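# Index the turntable one hole clockwise with the plunger

## Task

Rotate the turntable by exactly one hole position in the clockwise sense as viewed from above, so the plunger's pin ends up seated all the way down in the next hole; the fixture must be left standing upright on the deck, with neither gripper touching it at the end.

## Robot and tools

Robot: two six-joint arms with parallel grippers, left_arm and right_arm. In the scene frame the origin sits on the table top halfway between the nominal arm bases, +z points up, +x points out over the table, and left_arm is on the +y side (image left/right does not follow the arm names). Calibrated bases: left_arm at (+0.025, +0.326, +0.031) m, right_arm at (-0.004, -0.268, +0.031) m, both nearly unrotated about z. Clockwise seen from above is a negative turn about +z. A camera stand sits behind the arms.

Row layout (used by execute_actions and move): one flat list of 14 numbers covering both arms, even if only one moves. Numbers 1-7 are left_arm, 8-14 are right_arm. Within each arm: waist, shoulder, elbow, wrist roll, wrist yaw, wrist pitch, then gripper opening. The six joint values are absolute target angles in radians (the same numbers Joint positions prints), not offsets. Stated ranges: waist -2.618 to 3.054, shoulder 0.000 to 3.142, elbow 0.000 to 3.142, wrist roll -2.094 to 2.094, wrist yaw -1.571 to 1.571, wrist pitch -1.571 to 1.571; real stops may differ by up to 0.059 rad, and a target more than 0.059 rad outside a range (and beyond the current angle) gets the call refused. Opening is an absolute command from -1 (shut) to +1 (fully open, pads 0.094 m apart). Writing 0 is a real command, so resend an arm's present value to leave it alone.

execute_actions(actions, cameras): actions is a list of actions; each action is a table of up to 15 rows, one per 1/30 s control step, and lasts 0.5 s; a short table repeats its last row. Per step each joint target is kept within 0.339 rad (waist, shoulder, elbow) or 2.2 rad (wrist joints) of its measured angle, and if the targets would shift a gripper over 200 mm its targets are scaled back, so big motions need several actions. An empty actions list returns images and the scene number. cameras: names from cam_head_left, cam_head_right, cam_left_wrist, cam_right_wrist, or ["all"], or [] for none.

move(target, speed, blend, opening_speed, grip_force, blocking, cameras): target is one 14-number row or a list of up to 15 such rows, all absolute joint angles; every joint moves in sync along an interpolated path (gripper paths curve), with the whole list sharing 10 s. speed: rad/s for the joint with the farthest to go, 0.01 to 12.57, default 0.5; one value or one per target. blend: rad of corner rounding between listed targets, 0 means stop at each. opening_speed: rate of the opening command per second on the -1..+1 scale, at least 0.2; use it to close gently. grip_force: newtons per pad, 10 to 50, one value or one per arm; stays set. blocking=false returns after about 0.5 s while the motion continues; a new move then replaces it. Moves do not avoid obstacles or the other arm. The result adds a move: line such as done, off_target (resting more than 0.035 rad off), moving, held or fault, naming any arm that was not done.

wait(seconds 0 to 10): lets time pass holding the last commands. stop(): brakes a running move. zoom_image(camera, region=[x0,y0,x1,y1]) in pixels of the newest image of that camera (896x504 each), region at most 504 by 504. read_manual(section) only returns licence text. finished_scene(scene): ends the current scene, given its number; only call it when the goal holds with the hands released.

Results: end_effector_position (m) and end_effector_quat_wxyz for each gripper are in that arm's own base frame; the point is between the finger pads about 1 cm behind the tips, fingers point along gripper +z and close along y. Readings can be a few cm off. Joint positions / Joint velocities give per arm the six joints in row order then the pad gap (m). Joint targets shows what the joints are currently driven toward; resend those to hold still. Joint torques are in row order, positive toward larger angles, include gravity, and wrap at ±28 N m on the first three joints. grip_measured uses the opening scale; it tracks the command even after contact, so it does not reveal a touch; to release, command well above it. Lines to watch: joint sent to its limit, joint command not followed (clearance check altered targets), MOTOR HOT (75 °C), OVER-TEMPERATURE FAULT (90 °C, the arm folds and goes idle). Execute_actions results also list joint positions at some steps.

Avoid: dropping or releasing moving parts, knocking anything off the table, fast impacts or heavy presses on the fixture or table, any contact between the two arms (including one gripper closing on the other's fingers), loads on the wrist-camera cables (cable contact counts as hand contact), and long stretched or straining poses that heat motors. Move slowly near contact and open both grippers and back away before ending.

Each tool is called as name(argument=value, ...) on one line, values as JSON.

## Session

execute_actions(actions=[])

Scene clock: 0.00 s.
left_arm: end_effector_position=(+0.3810, +0.0007, +0.1415) grip_measured=+1.000 end_effector_quat_wxyz=(+0.682, -0.014, +0.730, +0.047) | right_arm: end_effector_position=(+0.3601, -0.0484, +0.1412) grip_measured=+1.000 end_effector_quat_wxyz=(+0.679, +0.114, +0.720, -0.089)
Joint names: [waist, shoulder, elbow, wrist roll, wrist yaw, wrist pitch]
Joint positions: left_arm=[-0.079 1.56 0.222 0.039 -0.166 1.272 0.094] | right_arm=[0.009 1.506 0.165 0.047 0.296 1.275 0.094]
Joint velocities: within noise
Joint torques (N m): no reading
Heat: left arm: 28 °C; right arm: 28 °C.
Joint targets: left_arm=[-0.079 1.557 0.226 0.038 -0.166 1.267] | right_arm=[0.009 1.502 0.170 0.046 0.296 1.269]
Tool commands: left_gripper/opening=+1.0 right_gripper/opening=+1.0

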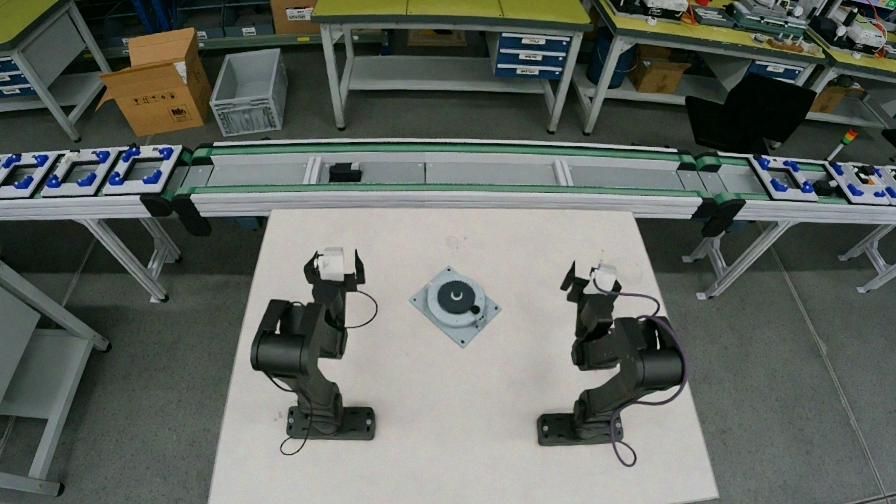

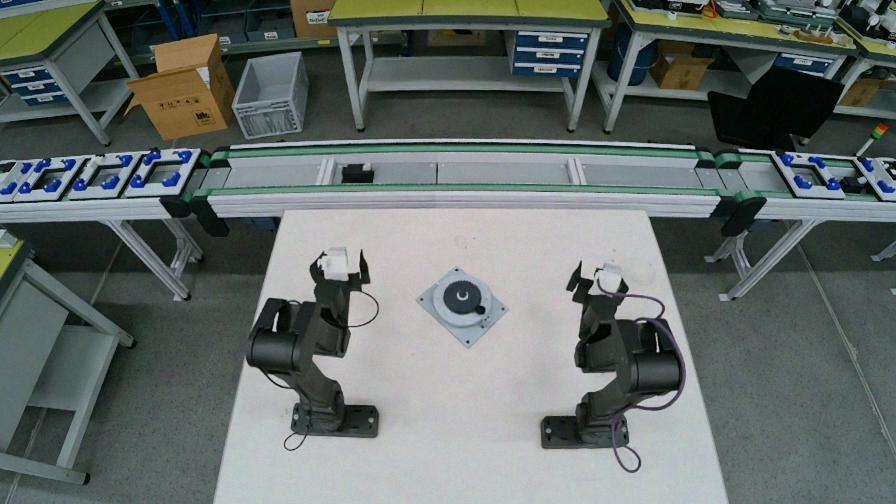

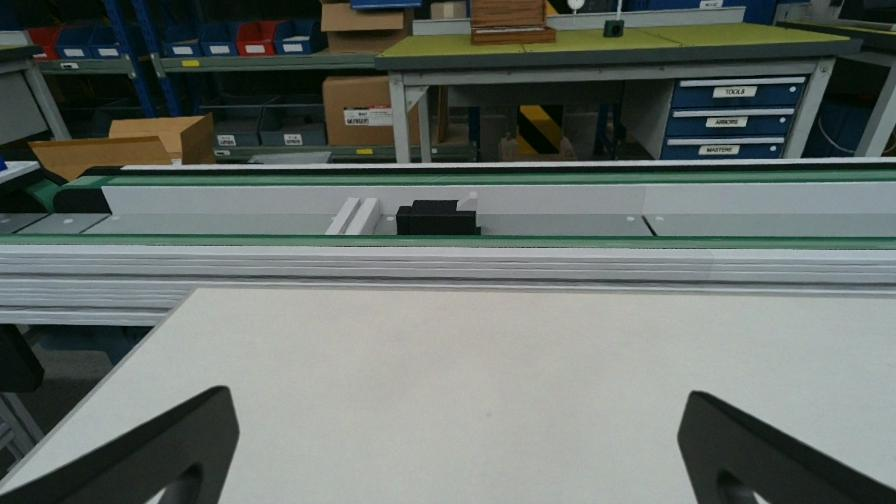

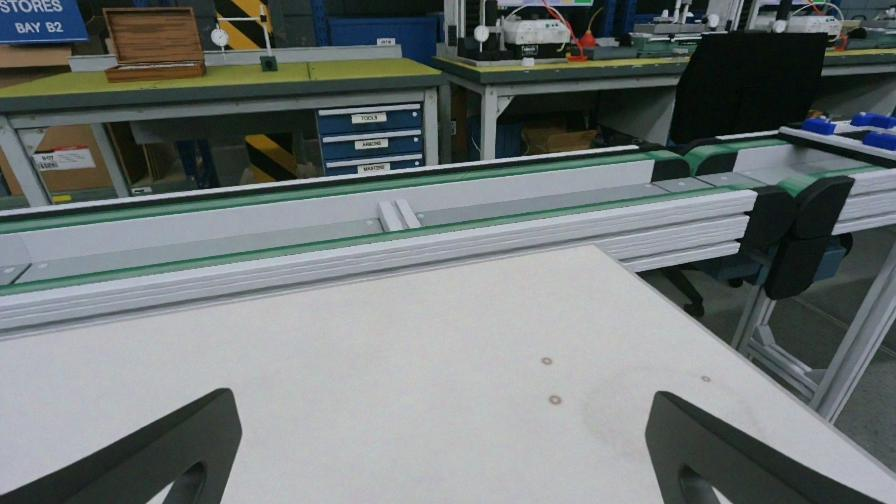

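zoom_image(camera="cam_head_left", region=[400, 256, 512, 356])

zoom_image(camera="cam_head_right", region=[406, 256, 518, 356])

Scaled by 4.500 from the camera's 896x504 image, which has a finer 1280x720 frame.

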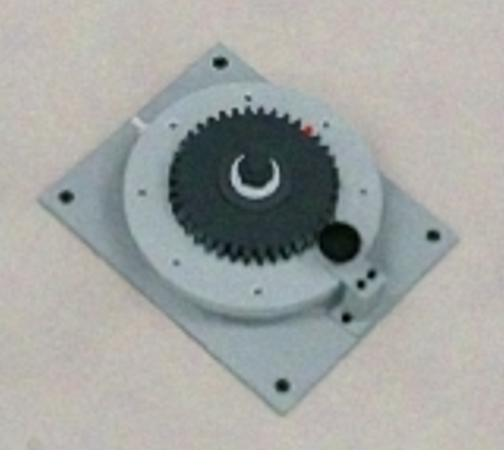

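Scaled by 4.500 from the camera's 896x504 image, which has a finer 1280x720 frame.

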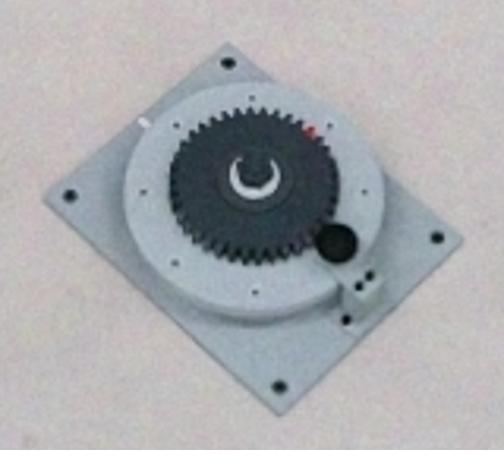

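move(target=[-0.76,1.446,1.218,0,0,-0.972,1,0.009,1.506,0.165,0.047,0.296,1.275,1], speed=1.2, cameras=["cam_left_wrist","cam_head_left"])

zoom_image(camera="cam_left_wrist", region=[200, 0, 700, 400])

Scene clock: 50.87 s.
left_arm: end_effector_position=(+0.2403, -0.2235, +0.1364) grip_measured=+1.000 end_effector_quat_wxyz=(+0.160, +0.368, +0.914, -0.059) | right_arm: end_effector_position=(+0.3601, -0.0484, +0.1412) grip_measured=+1.000 end_effector_quat_wxyz=(+0.679, +0.114, +0.720, -0.089)
Joint names: [waist, shoulder, elbow, wrist roll, wrist yaw, wrist pitch]
Joint positions: left_arm=[-0.756 1.466 1.191 0.011 -0.007 -0.955 0.094] | right_arm=[0.009 1.506 0.165 0.047 0.296 1.275 0.094]
Joint torques (N m): left_arm=[-0.36 -7.83 7.82 -0.1 0.06 0.9] | right_arm=[-0.02 -4.11 5.68 0.03 0 1.76]
Heat: left arm: 30 °C; right arm: 31 °C.
Joint targets: left_arm=[-0.760 1.446 1.218 0.000 0.000 -0.972] | right_arm=[0.009 1.506 0.165 0.047 0.296 1.275]
move: done
Images, in order (width x height): cam_head_left 896x504, cam_left_wrist 896x504.

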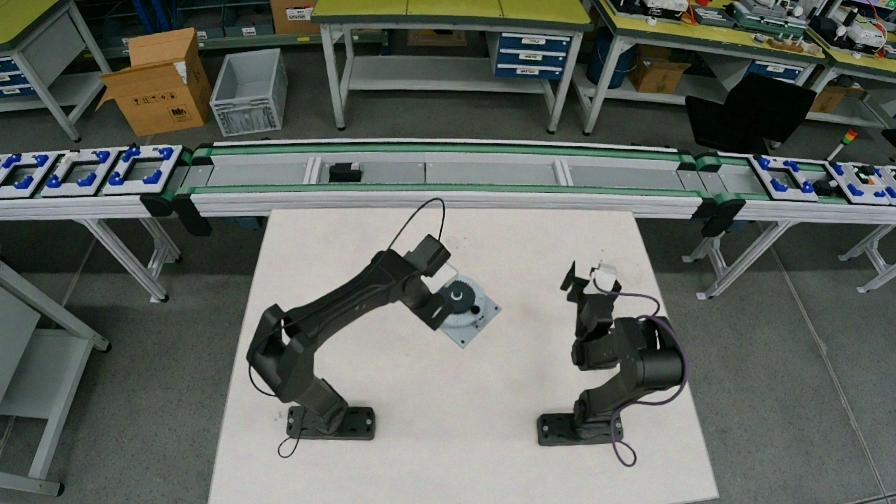

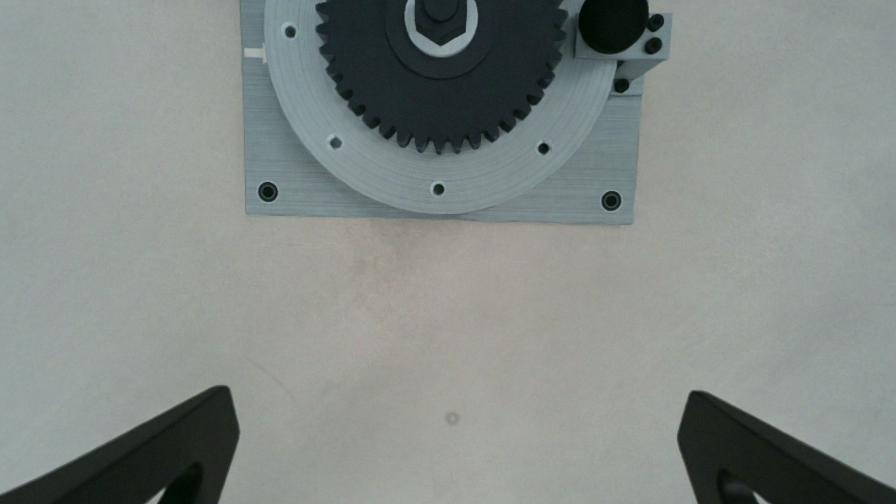

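Scaled by 1.008 from the camera's 896x504 image, which has a finer 1280x720 frame.

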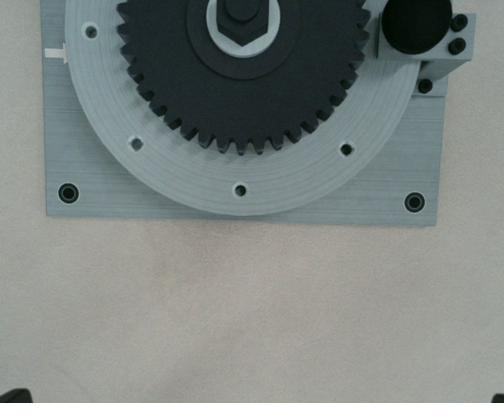

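move(target=[-0.76,1.636,1.559,0,0,-1.023,1,0.642,0.975,0.771,0,0,-0.696,1], speed=1.2, cameras=["all"])

zoom_image(camera="cam_right_wrist", region=[300, 0, 600, 250])

zoom_image(camera="cam_left_wrist", region=[200, 0, 700, 400])

Scene clock: 105.20 s.
left_arm: end_effector_position=(+0.2902, -0.2705, +0.1969) grip_measured=+1.000 end_effector_quat_wxyz=(+0.220, +0.363, +0.902, -0.082) | right_arm: end_effector_position=(+0.2245, +0.1637, +0.1388) grip_measured=+1.000 end_effector_quat_wxyz=(+0.303, -0.289, +0.903, +0.096)
Joint names: [waist, shoulder, elbow, wrist roll, wrist yaw, wrist pitch]
Joint positions: left_arm=[-0.756 1.62 1.529 0.01 -0.007 -1.006 0.094] | right_arm=[0.633 0.989 0.748 0.01 0.01 -0.684 0.094]
Joint torques (N m): left_arm=[-0.39 -6.15 8.18 -0.1 0.06 1.13] | right_arm=[0.81 -3 10.92 -0.08 -0.12 1.16]
Heat: left arm: 31 °C; right arm: 33 °C.
Joint targets: left_arm=[-0.760 1.636 1.559 0.000 0.000 -1.023] | right_arm=[0.642 0.975 0.771 0.000 0.000 -0.696]
move: done

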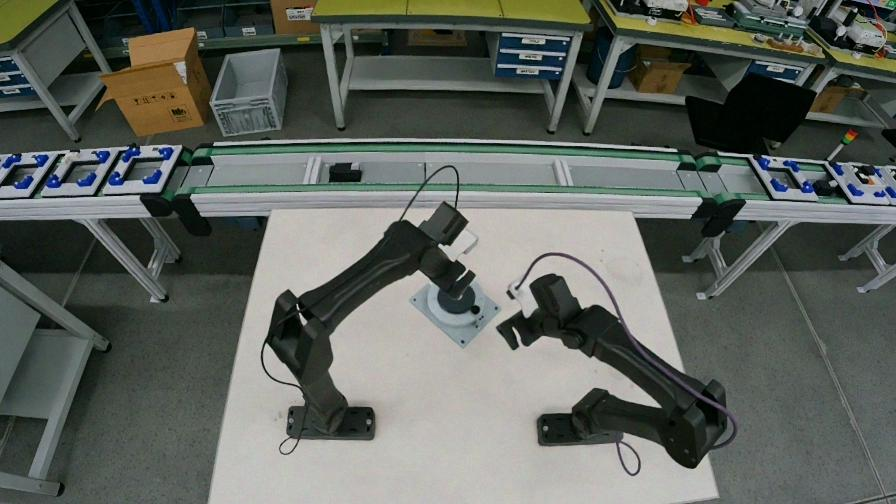

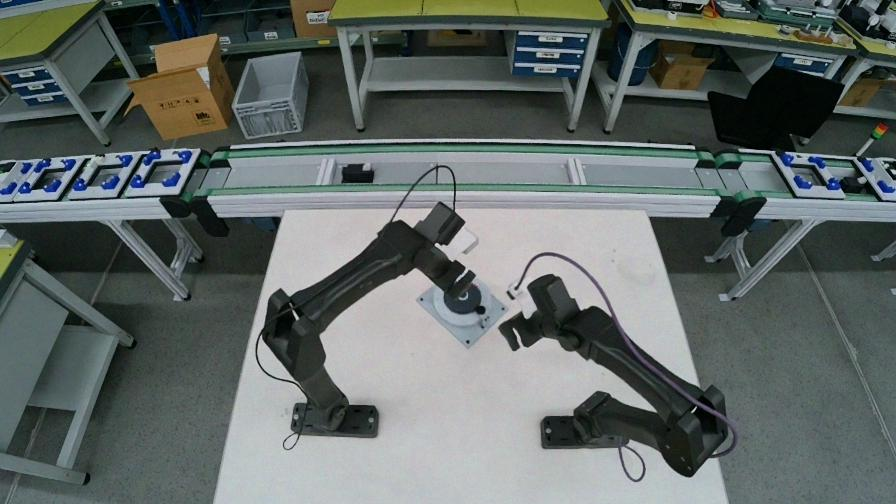

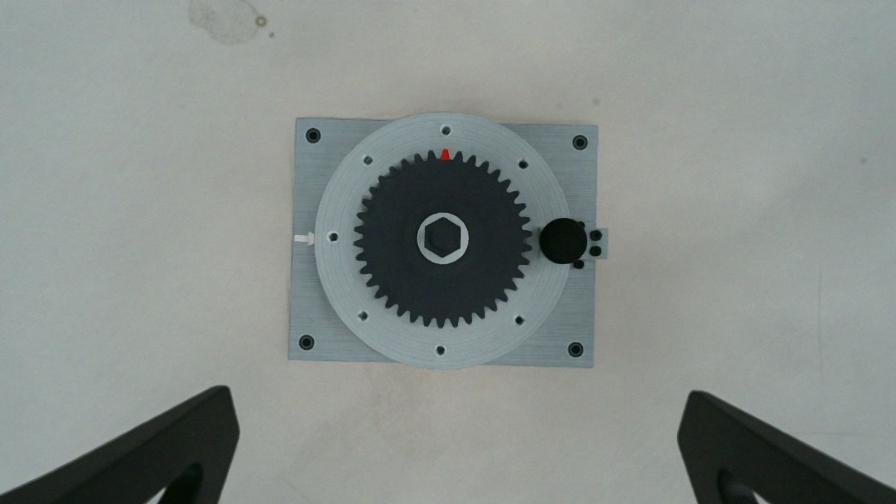

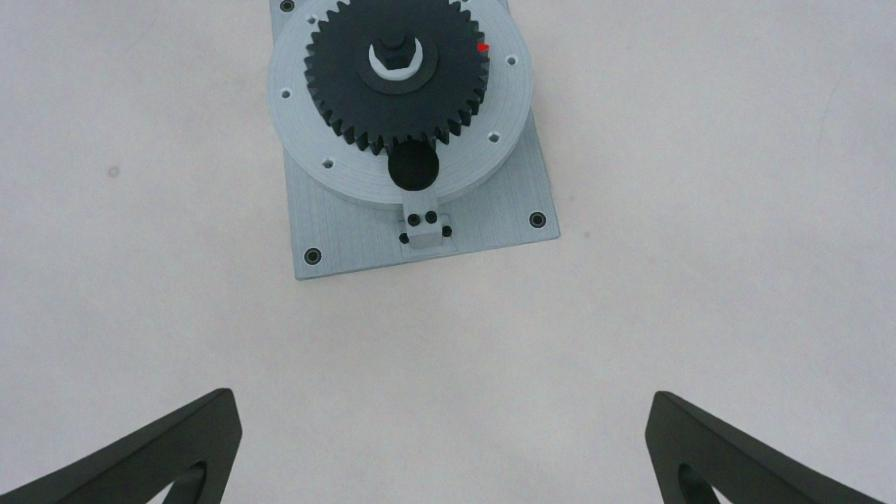

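Scaled by 1.680 from the camera's 896x504 image, which has a finer 1280x720 frame.

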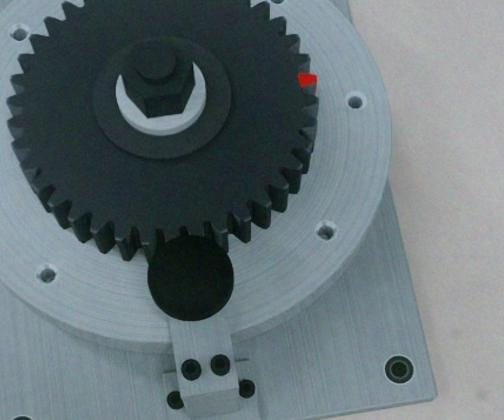

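Scaled by 1.008 from the camera's 896x504 image, which has a finer 1280x720 frame.

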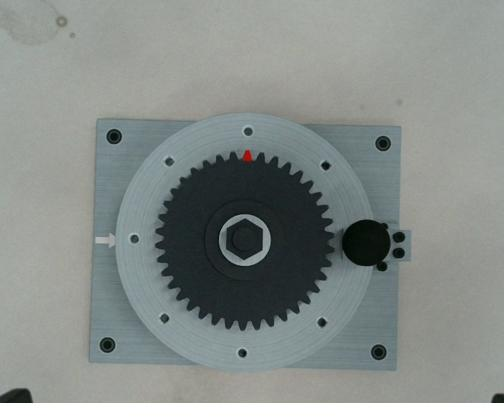

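move(target=[-0.754,2.297,2.114,-1.047,0,-1.388,0.1,0.676,1.407,0.532,0,0,0.075,0.15], speed=0.8, cameras=["all"])

zoom_image(camera="cam_right_wrist", region=[200, 104, 700, 504])

zoom_image(camera="cam_left_wrist", region=[200, 104, 700, 504])

Scene clock: 170.77 s.
left_arm: end_effector_position=(+0.3254, -0.3049, +0.0812) grip_measured=+0.101 end_effector_quat_wxyz=(+0.004, -0.139, +0.990, -0.004) | right_arm: end_effector_position=(+0.2791, +0.2186, +0.0525) grip_measured=+0.152 end_effector_quat_wxyz=(+0.356, -0.297, +0.878, +0.120)
Joint names: [waist, shoulder, elbow, wrist roll, wrist yaw, wrist pitch]
Joint positions: left_arm=[-0.756 2.278 2.087 -1.035 -0.002 -1.369 0.052] | right_arm=[0.667 1.398 0.539 0.009 0.01 0.059 0.054]
Joint torques (N m): left_arm=[0.13 -11.38 7.35 -0.09 0.01 0.2] | right_arm=[0.83 -4 7.08 -0.07 -0.11 1.56]
Heat: left arm: 31 °C; right arm: 31 °C.
Joint targets: left_arm=[-0.754 2.297 2.114 -1.047 0.000 -1.388] | right_arm=[0.676 1.407 0.532 0.000 0.000 0.075]
move: done

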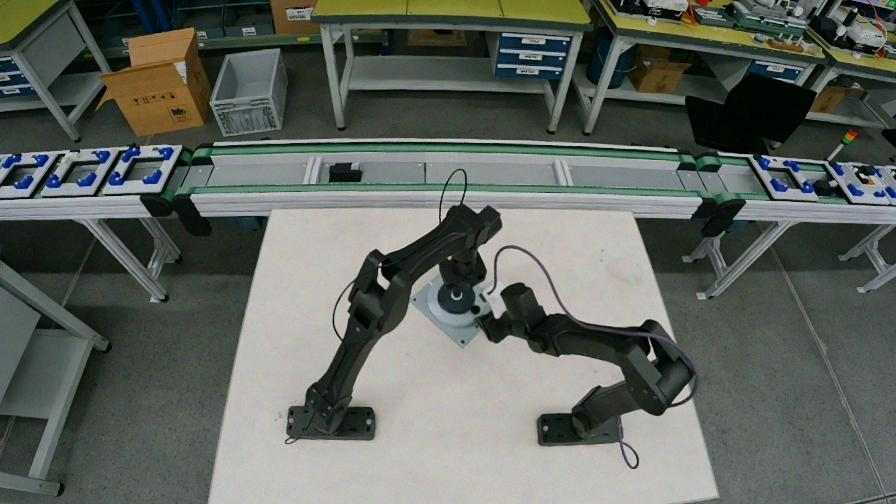

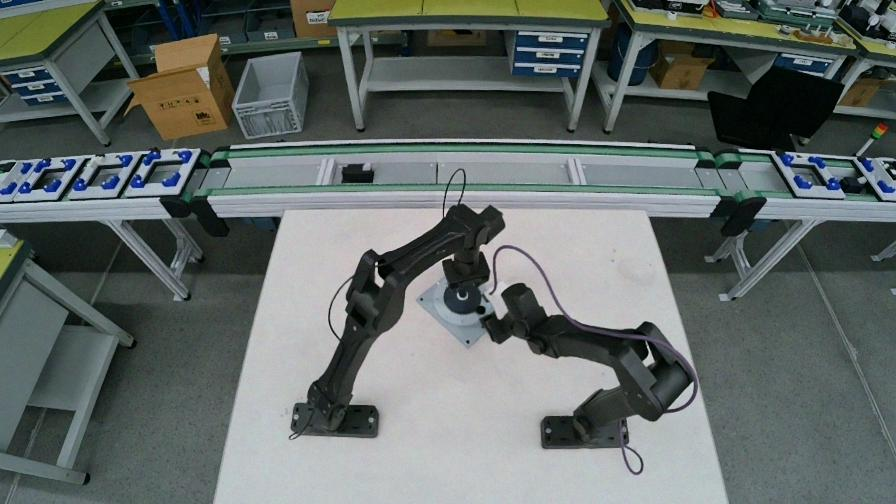

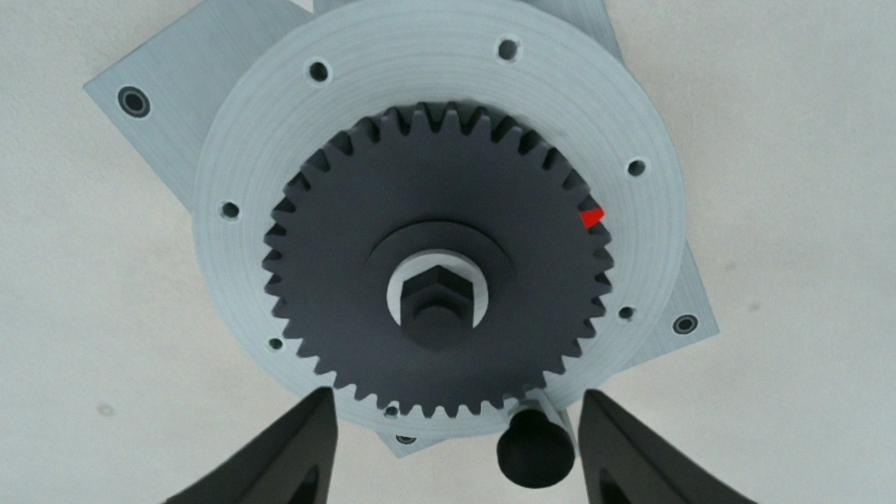

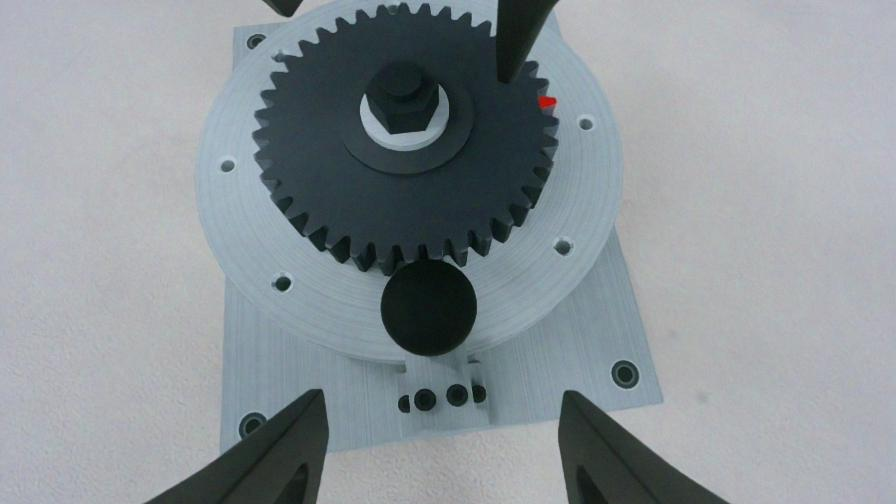

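Scaled by 1.008 from the camera's 896x504 image, which has a finer 1280x720 frame.

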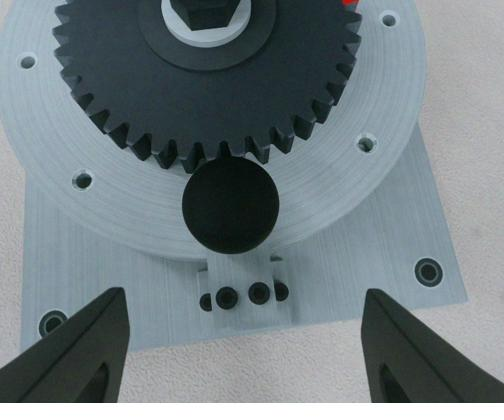

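Scaled by 1.008 from the camera's 896x504 image, which has a finer 1280x720 frame.

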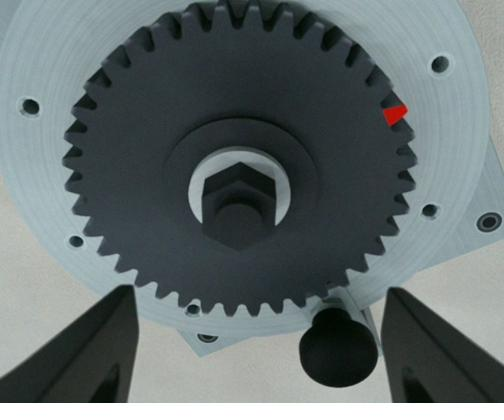

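move(target=[-0.752,2.269,1.948,-1.047,0,-1.25,0.1,0.688,1.614,0.609,0,0,0.205,0.15], speed=0.4, cameras=["cam_left_wrist","cam_right_wrist"])

zoom_image(camera="cam_right_wrist", region=[300, 254, 600, 504])

zoom_image(camera="cam_left_wrist", region=[300, 254, 600, 504])

Scene clock: 206.67 s.
left_arm: end_effector_position=(+0.3228, -0.2985, +0.0496) grip_measured=+0.101 end_effector_quat_wxyz=(-0.002, -0.144, +0.990, +0.006) | right_arm: end_effector_position=(+0.2870, +0.2310, +0.0128) grip_measured=+0.152 end_effector_quat_wxyz=(+0.324, -0.308, +0.887, +0.112)
Joint names: [waist, shoulder, elbow, wrist roll, wrist yaw, wrist pitch]
Joint positions: left_arm=[-0.751 2.278 1.961 -1.039 -0.005 -1.267 0.052] | right_arm=[0.679 1.602 0.578 0.008 0.008 0.154 0.054]
Joint torques (N m): left_arm=[-0.2 -13.9 4.16 -0.07 0.04 0.55] | right_arm=[0.8 -5.18 9.89 -0.06 -0.11 1.8]
Heat: left arm: 33 °C; right arm: 33 °C.
Joint targets: left_arm=[-0.752 2.269 1.948 -1.047 0.000 -1.250] | right_arm=[0.688 1.614 0.609 0.000 0.000 0.205]
move: off_target (right_arm); right_arm: the wrist pitch is farthest, 0.051 rad from its target
Images, in order (width x height): cam_left_wrist 896x504, cam_right_wrist 896x504.

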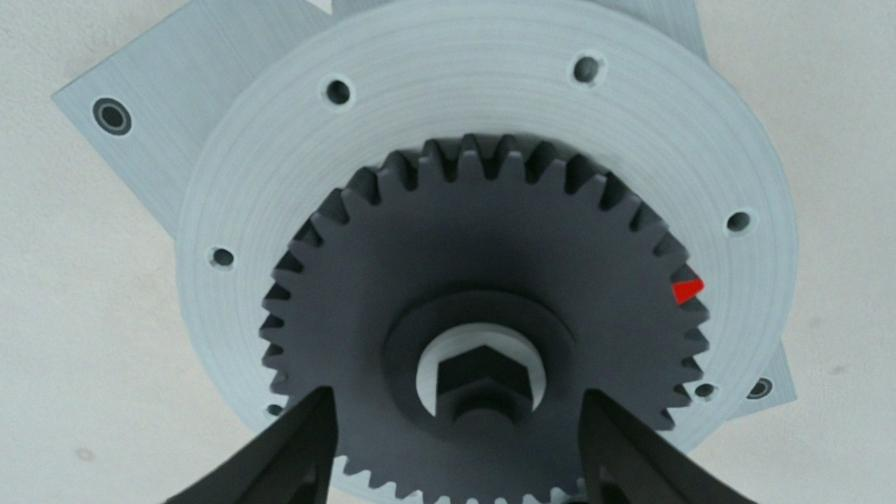

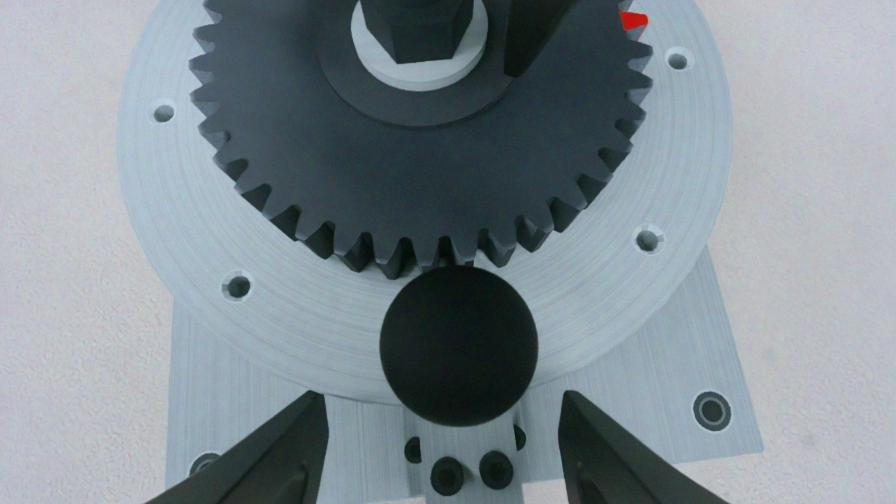

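Scaled by 1.680 from the camera's 896x504 image, which has a finer 1280x720 frame.

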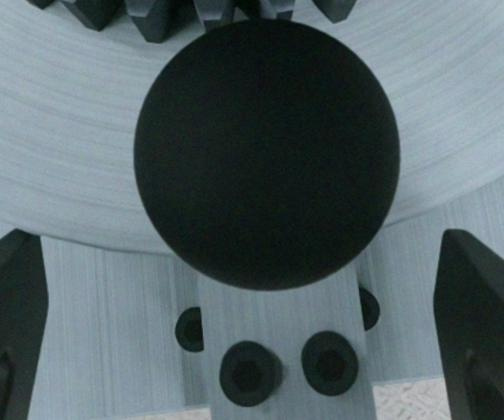

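Scaled by 1.680 from the camera's 896x504 image, which has a finer 1280x720 frame.

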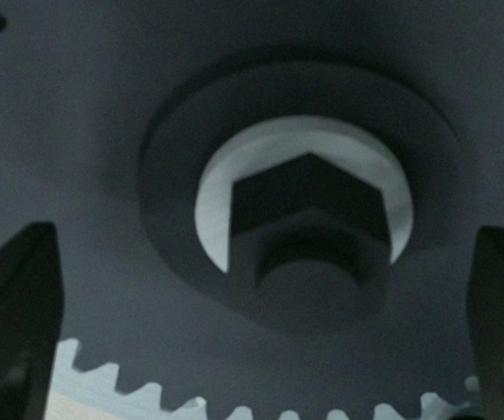

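move(target=[[-0.757,2.293,1.933,-1.047,0,-1.211,0.1,0.680,1.407,0.532,0,0,0.075,0.15],[-0.757,2.293,1.933,-1.047,0,-1.211,-0.1,0.680,1.77,0.08,0,0,1.294,0.15],[-0.757,2.293,1.933,-1.047,0,-1.211,-0.1,0.680,1.834,0.177,0,0,1.27,0.15]], speed=0.7, cameras=["all"])

zoom_image(camera="cam_left_wrist", region=[300, 254, 600, 504])

Scene clock: 293.80 s.
left_arm: end_effector_position=(+0.3276, -0.3038, +0.0465) grip_measured=-0.098 end_effector_quat_wxyz=(+0.006, -0.144, +0.990, -0.006) | right_arm: end_effector_position=(+0.2787, +0.2245, +0.0328) grip_measured=+0.152 end_effector_quat_wxyz=(+0.529, -0.271, +0.782, +0.186)
Joint names: [waist, shoulder, elbow, wrist roll, wrist yaw, wrist pitch]
Joint positions: left_arm=[-0.751 2.278 1.949 -1.039 -0.002 -1.225 0.042] | right_arm=[0.679 1.817 0.168 0.007 0.008 1.269 0.054]
Joint torques (N m): left_arm=[-0.57 -11.77 3.99 -0.08 0.01 0.6] | right_arm=[-0.01 -4.05 4.52 -0.05 -0.09 1.74]
Heat: left arm: 35 °C; right arm: 37 °C.
Joint targets: left_arm=[-0.757 2.293 1.933 -1.047 0.000 -1.211] | right_arm=[0.680 1.834 0.177 0.000 0.000 1.270]
move: done

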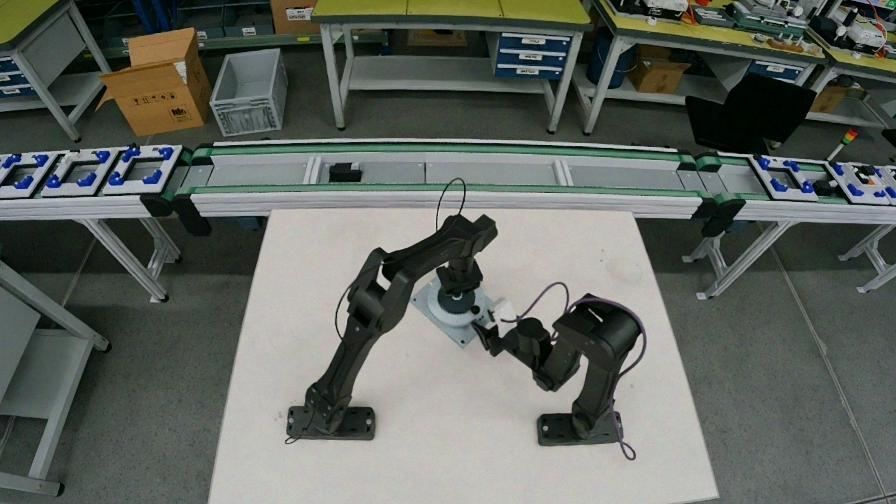

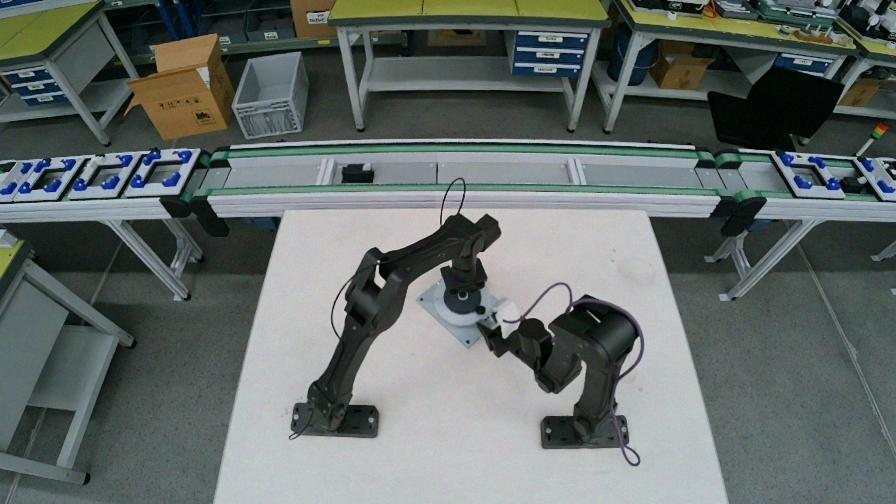

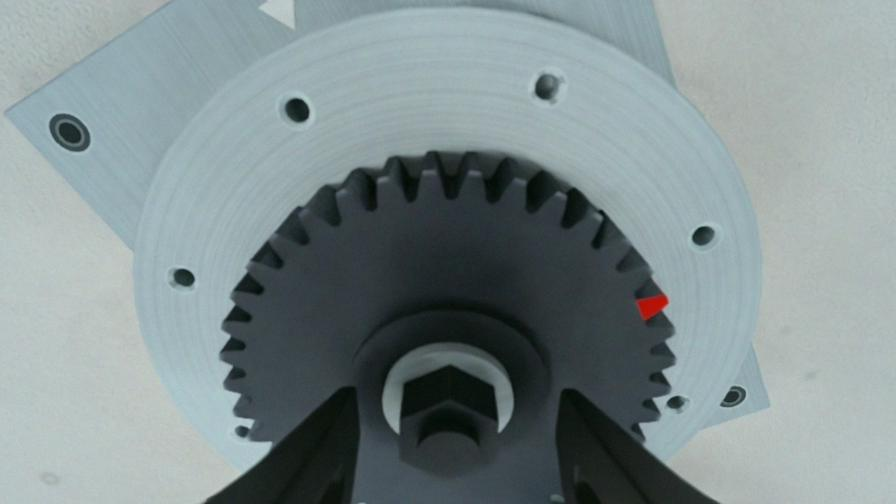

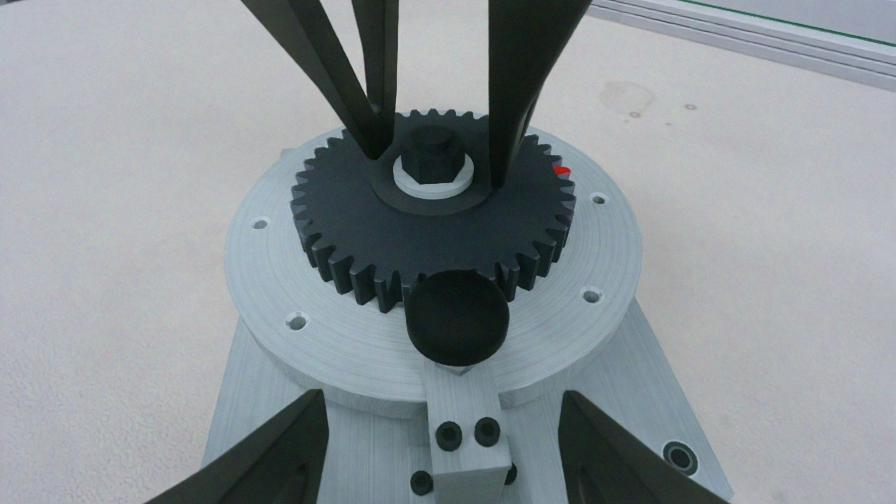

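Scaled by 1.680 from the camera's 896x504 image, which has a finer 1280x720 frame.

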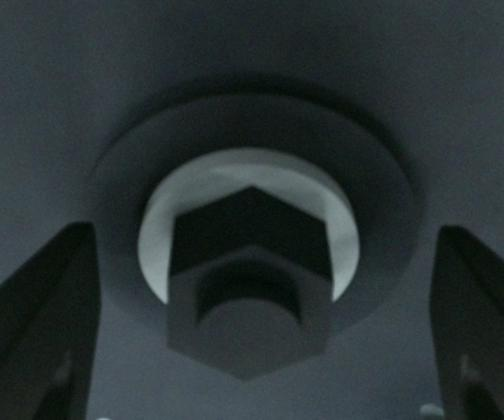

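move(target=[-0.750,2.290,1.895,-1.047,0,-1.176,-0.1,0.668,1.825,0.305,0,0,1.118,0.15], speed=0.3, cameras=["cam_left_wrist","cam_right_wrist"])

Scene clock: 316.80 s.
left_arm: end_effector_position=(+0.3259, -0.3022, +0.0403) grip_measured=-0.099 end_effector_quat_wxyz=(+0.004, -0.144, +0.990, -0.003) | right_arm: end_effector_position=(+0.3017, +0.2430, +0.0365) grip_measured=+0.152 end_effector_quat_wxyz=(+0.524, -0.272, +0.786, +0.184)
Joint names: [waist, shoulder, elbow, wrist roll, wrist yaw, wrist pitch]
Joint positions: left_arm=[-0.751 2.278 1.924 -1.039 -0.002 -1.207 0.042] | right_arm=[0.679 1.817 0.294 0.007 0.008 1.129 0.054]
Joint torques (N m): left_arm=[0.02 -11.93 3.02 -0.08 0.02 0.81] | right_arm=[-1.14 -5.44 5.57 -0.05 -0.08 1.63]
Heat: left arm: 35 °C; right arm: 37 °C.
Joint targets: left_arm=[-0.750 2.290 1.895 -1.047 0.000 -1.176] | right_arm=[0.668 1.825 0.305 0.000 0.000 1.118]
move: done
Images, in order (width x height): cam_left_wrist 896x504, cam_right_wrist 896x504.

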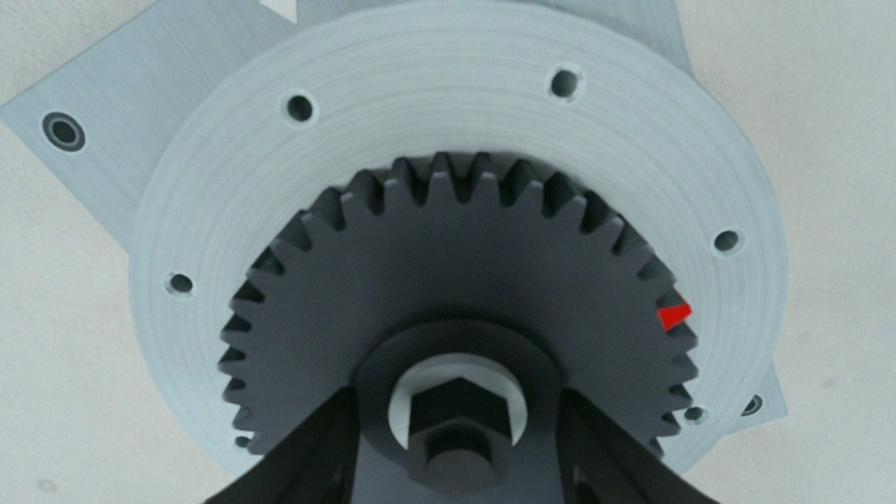

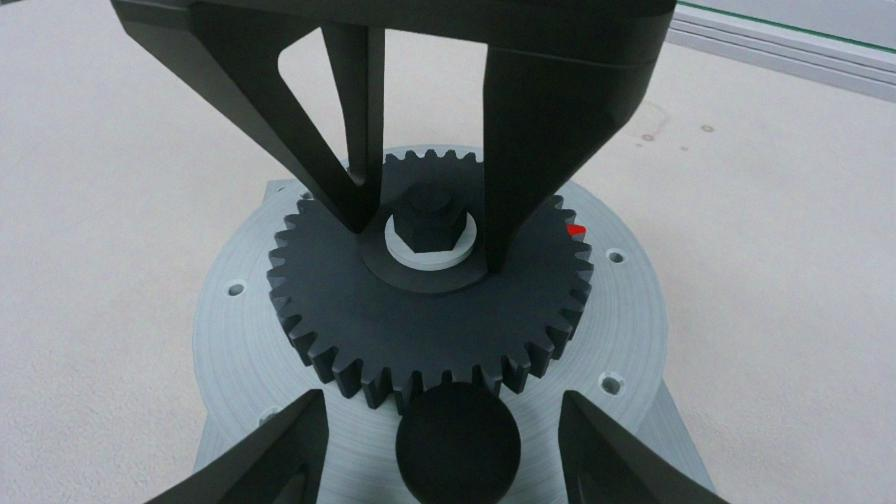

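move(target=[[-0.750,2.290,1.910,-1.047,0,-1.191,-0.1,0.657,1.872,0.300,0,0,1.165,0.15],[-0.750,2.290,1.910,-1.047,0,-1.191,-0.8,0.657,1.872,0.300,0,0,1.165,0.15]], speed=0.3, opening_speed=0.5, cameras=["cam_left_wrist","cam_right_wrist"])

Scene clock: 339.57 s.
left_arm: end_effector_position=(+0.3258, -0.3017, +0.0403) grip_measured=-0.454 end_effector_quat_wxyz=(+0.004, -0.144, +0.990, -0.002) | right_arm: end_effector_position=(+0.3037, +0.2385, +0.0275) grip_measured=+0.152 end_effector_quat_wxyz=(+0.518, -0.269, +0.792, +0.178)
Joint names: [waist, shoulder, elbow, wrist roll, wrist yaw, wrist pitch]
Joint positions: left_arm=[-0.751 2.278 1.924 -1.039 -0.004 -1.209 0.026] | right_arm=[0.666 1.855 0.294 0.007 0.007 1.15 0.054]
Joint torques (N m): left_arm=[0.01 -11.99 4.08 -0.09 0.03 0.64] | right_arm=[-0.98 -4.85 4.86 -0.06 -0.09 1.86]
Heat: left arm: 35 °C; right arm: 36 °C.
Joint targets: left_arm=[-0.750 2.290 1.910 -1.047 0.000 -1.191] | right_arm=[0.657 1.872 0.300 0.000 0.000 1.165]
move: done
Images, in order (width x height): cam_left_wrist 896x504, cam_right_wrist 896x504.

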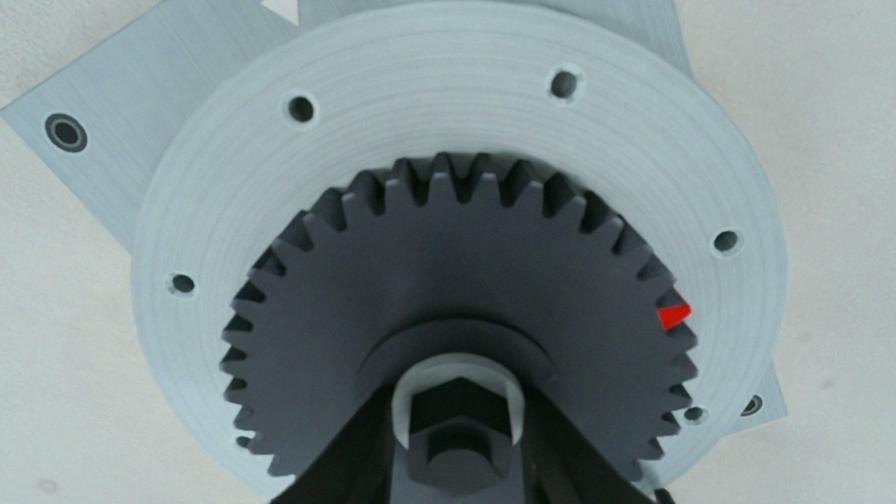

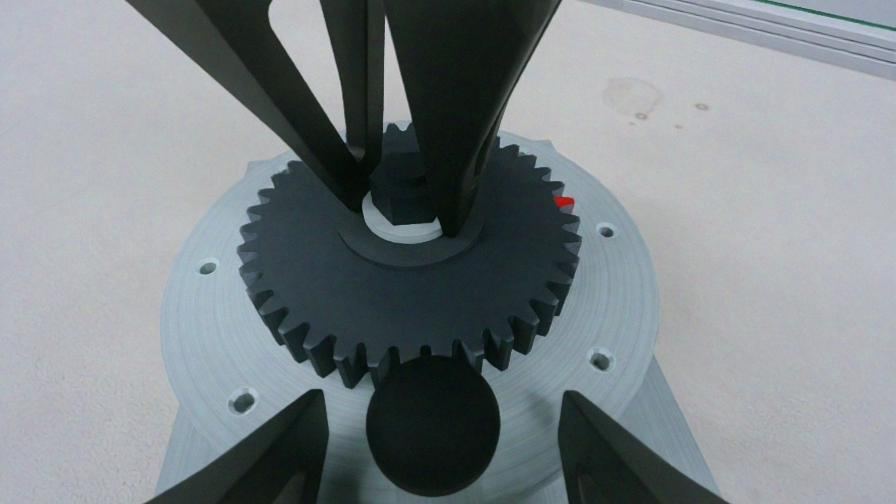

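move(target=[-0.750,2.290,1.910,-1.047,0,-1.191,-0.8,0.661,1.872,0.300,0,0,1.165,-0.7], opening_speed=0.5, cameras=["cam_right_wrist"])

Scene clock: 348.77 s.
left_arm: end_effector_position=(+0.3258, -0.3017, +0.0403) grip_measured=-0.454 end_effector_quat_wxyz=(+0.004, -0.144, +0.990, -0.002) | right_arm: end_effector_position=(+0.3027, +0.2397, +0.0275) grip_measured=-0.477 end_effector_quat_wxyz=(+0.517, -0.271, +0.791, +0.182)
Joint names: [waist, shoulder, elbow, wrist roll, wrist yaw, wrist pitch]
Joint positions: left_arm=[-0.751 2.278 1.924 -1.039 -0.004 -1.209 0.026] | right_arm=[0.666 1.855 0.294 0.007 -0.002 1.15 0.025]
Joint torques (N m): left_arm=[-0.01 -11.95 4.1 -0.08 0.03 0.64] | right_arm=[-0.61 -4.86 4.85 -0.06 -0.01 1.86]
Heat: left arm: 35 °C; right arm: 36 °C.
Joint targets: left_arm=[-0.750 2.290 1.910 -1.047 0.000 -1.191] | right_arm=[0.661 1.872 0.300 0.000 0.000 1.165]
move: done
Images, in order (width x height): cam_right_wrist 896x504.

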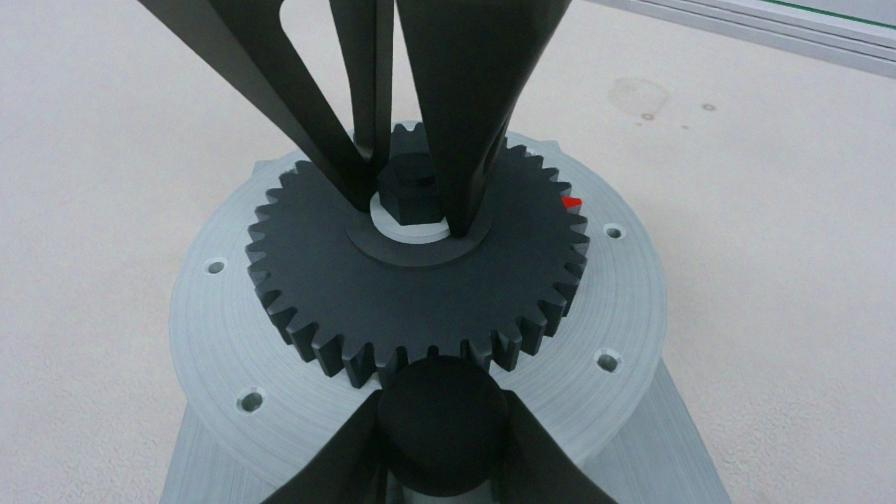

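move(target=[-0.750,2.290,1.910,-1.047,0,-1.191,-0.8,0.661,1.80,0.303,0,0,1.089,-0.7], speed=0.15, cameras=["cam_right_wrist","cam_left_wrist"])

Scene clock: 355.50 s.
left_arm: end_effector_position=(+0.3258, -0.3017, +0.0403) grip_measured=-0.454 end_effector_quat_wxyz=(+0.004, -0.144, +0.990, -0.002) | right_arm: end_effector_position=(+0.3024, +0.2394, +0.0274) grip_measured=-0.478 end_effector_quat_wxyz=(+0.510, -0.273, +0.796, +0.179)
Joint names: [waist, shoulder, elbow, wrist roll, wrist yaw, wrist pitch]
Joint positions: left_arm=[-0.751 2.278 1.924 -1.039 -0.004 -1.209 0.026] | right_arm=[0.666 1.83 0.3 0.007 -0.002 1.103 0.025]
Joint torques (N m): left_arm=[0.03 -12 4.08 -0.07 0.03 0.65] | right_arm=[-0.58 -8.5 4.71 -0.04 -0.01 1.6]
Heat: left arm: 35 °C; right arm: 36 °C.
Joint targets: left_arm=[-0.750 2.290 1.910 -1.047 0.000 -1.191] | right_arm=[0.661 1.800 0.303 0.000 0.000 1.089]
move: done
Images, in order (width x height): cam_left_wrist 896x504, cam_right_wrist 896x504.

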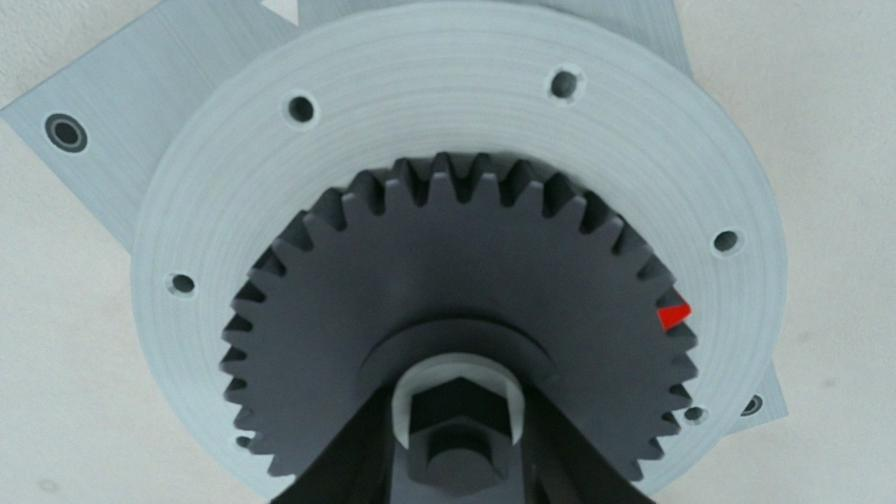

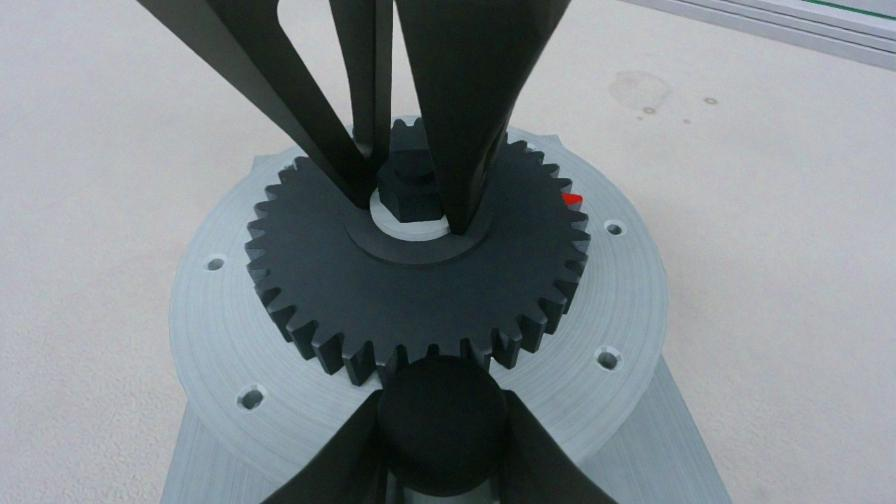

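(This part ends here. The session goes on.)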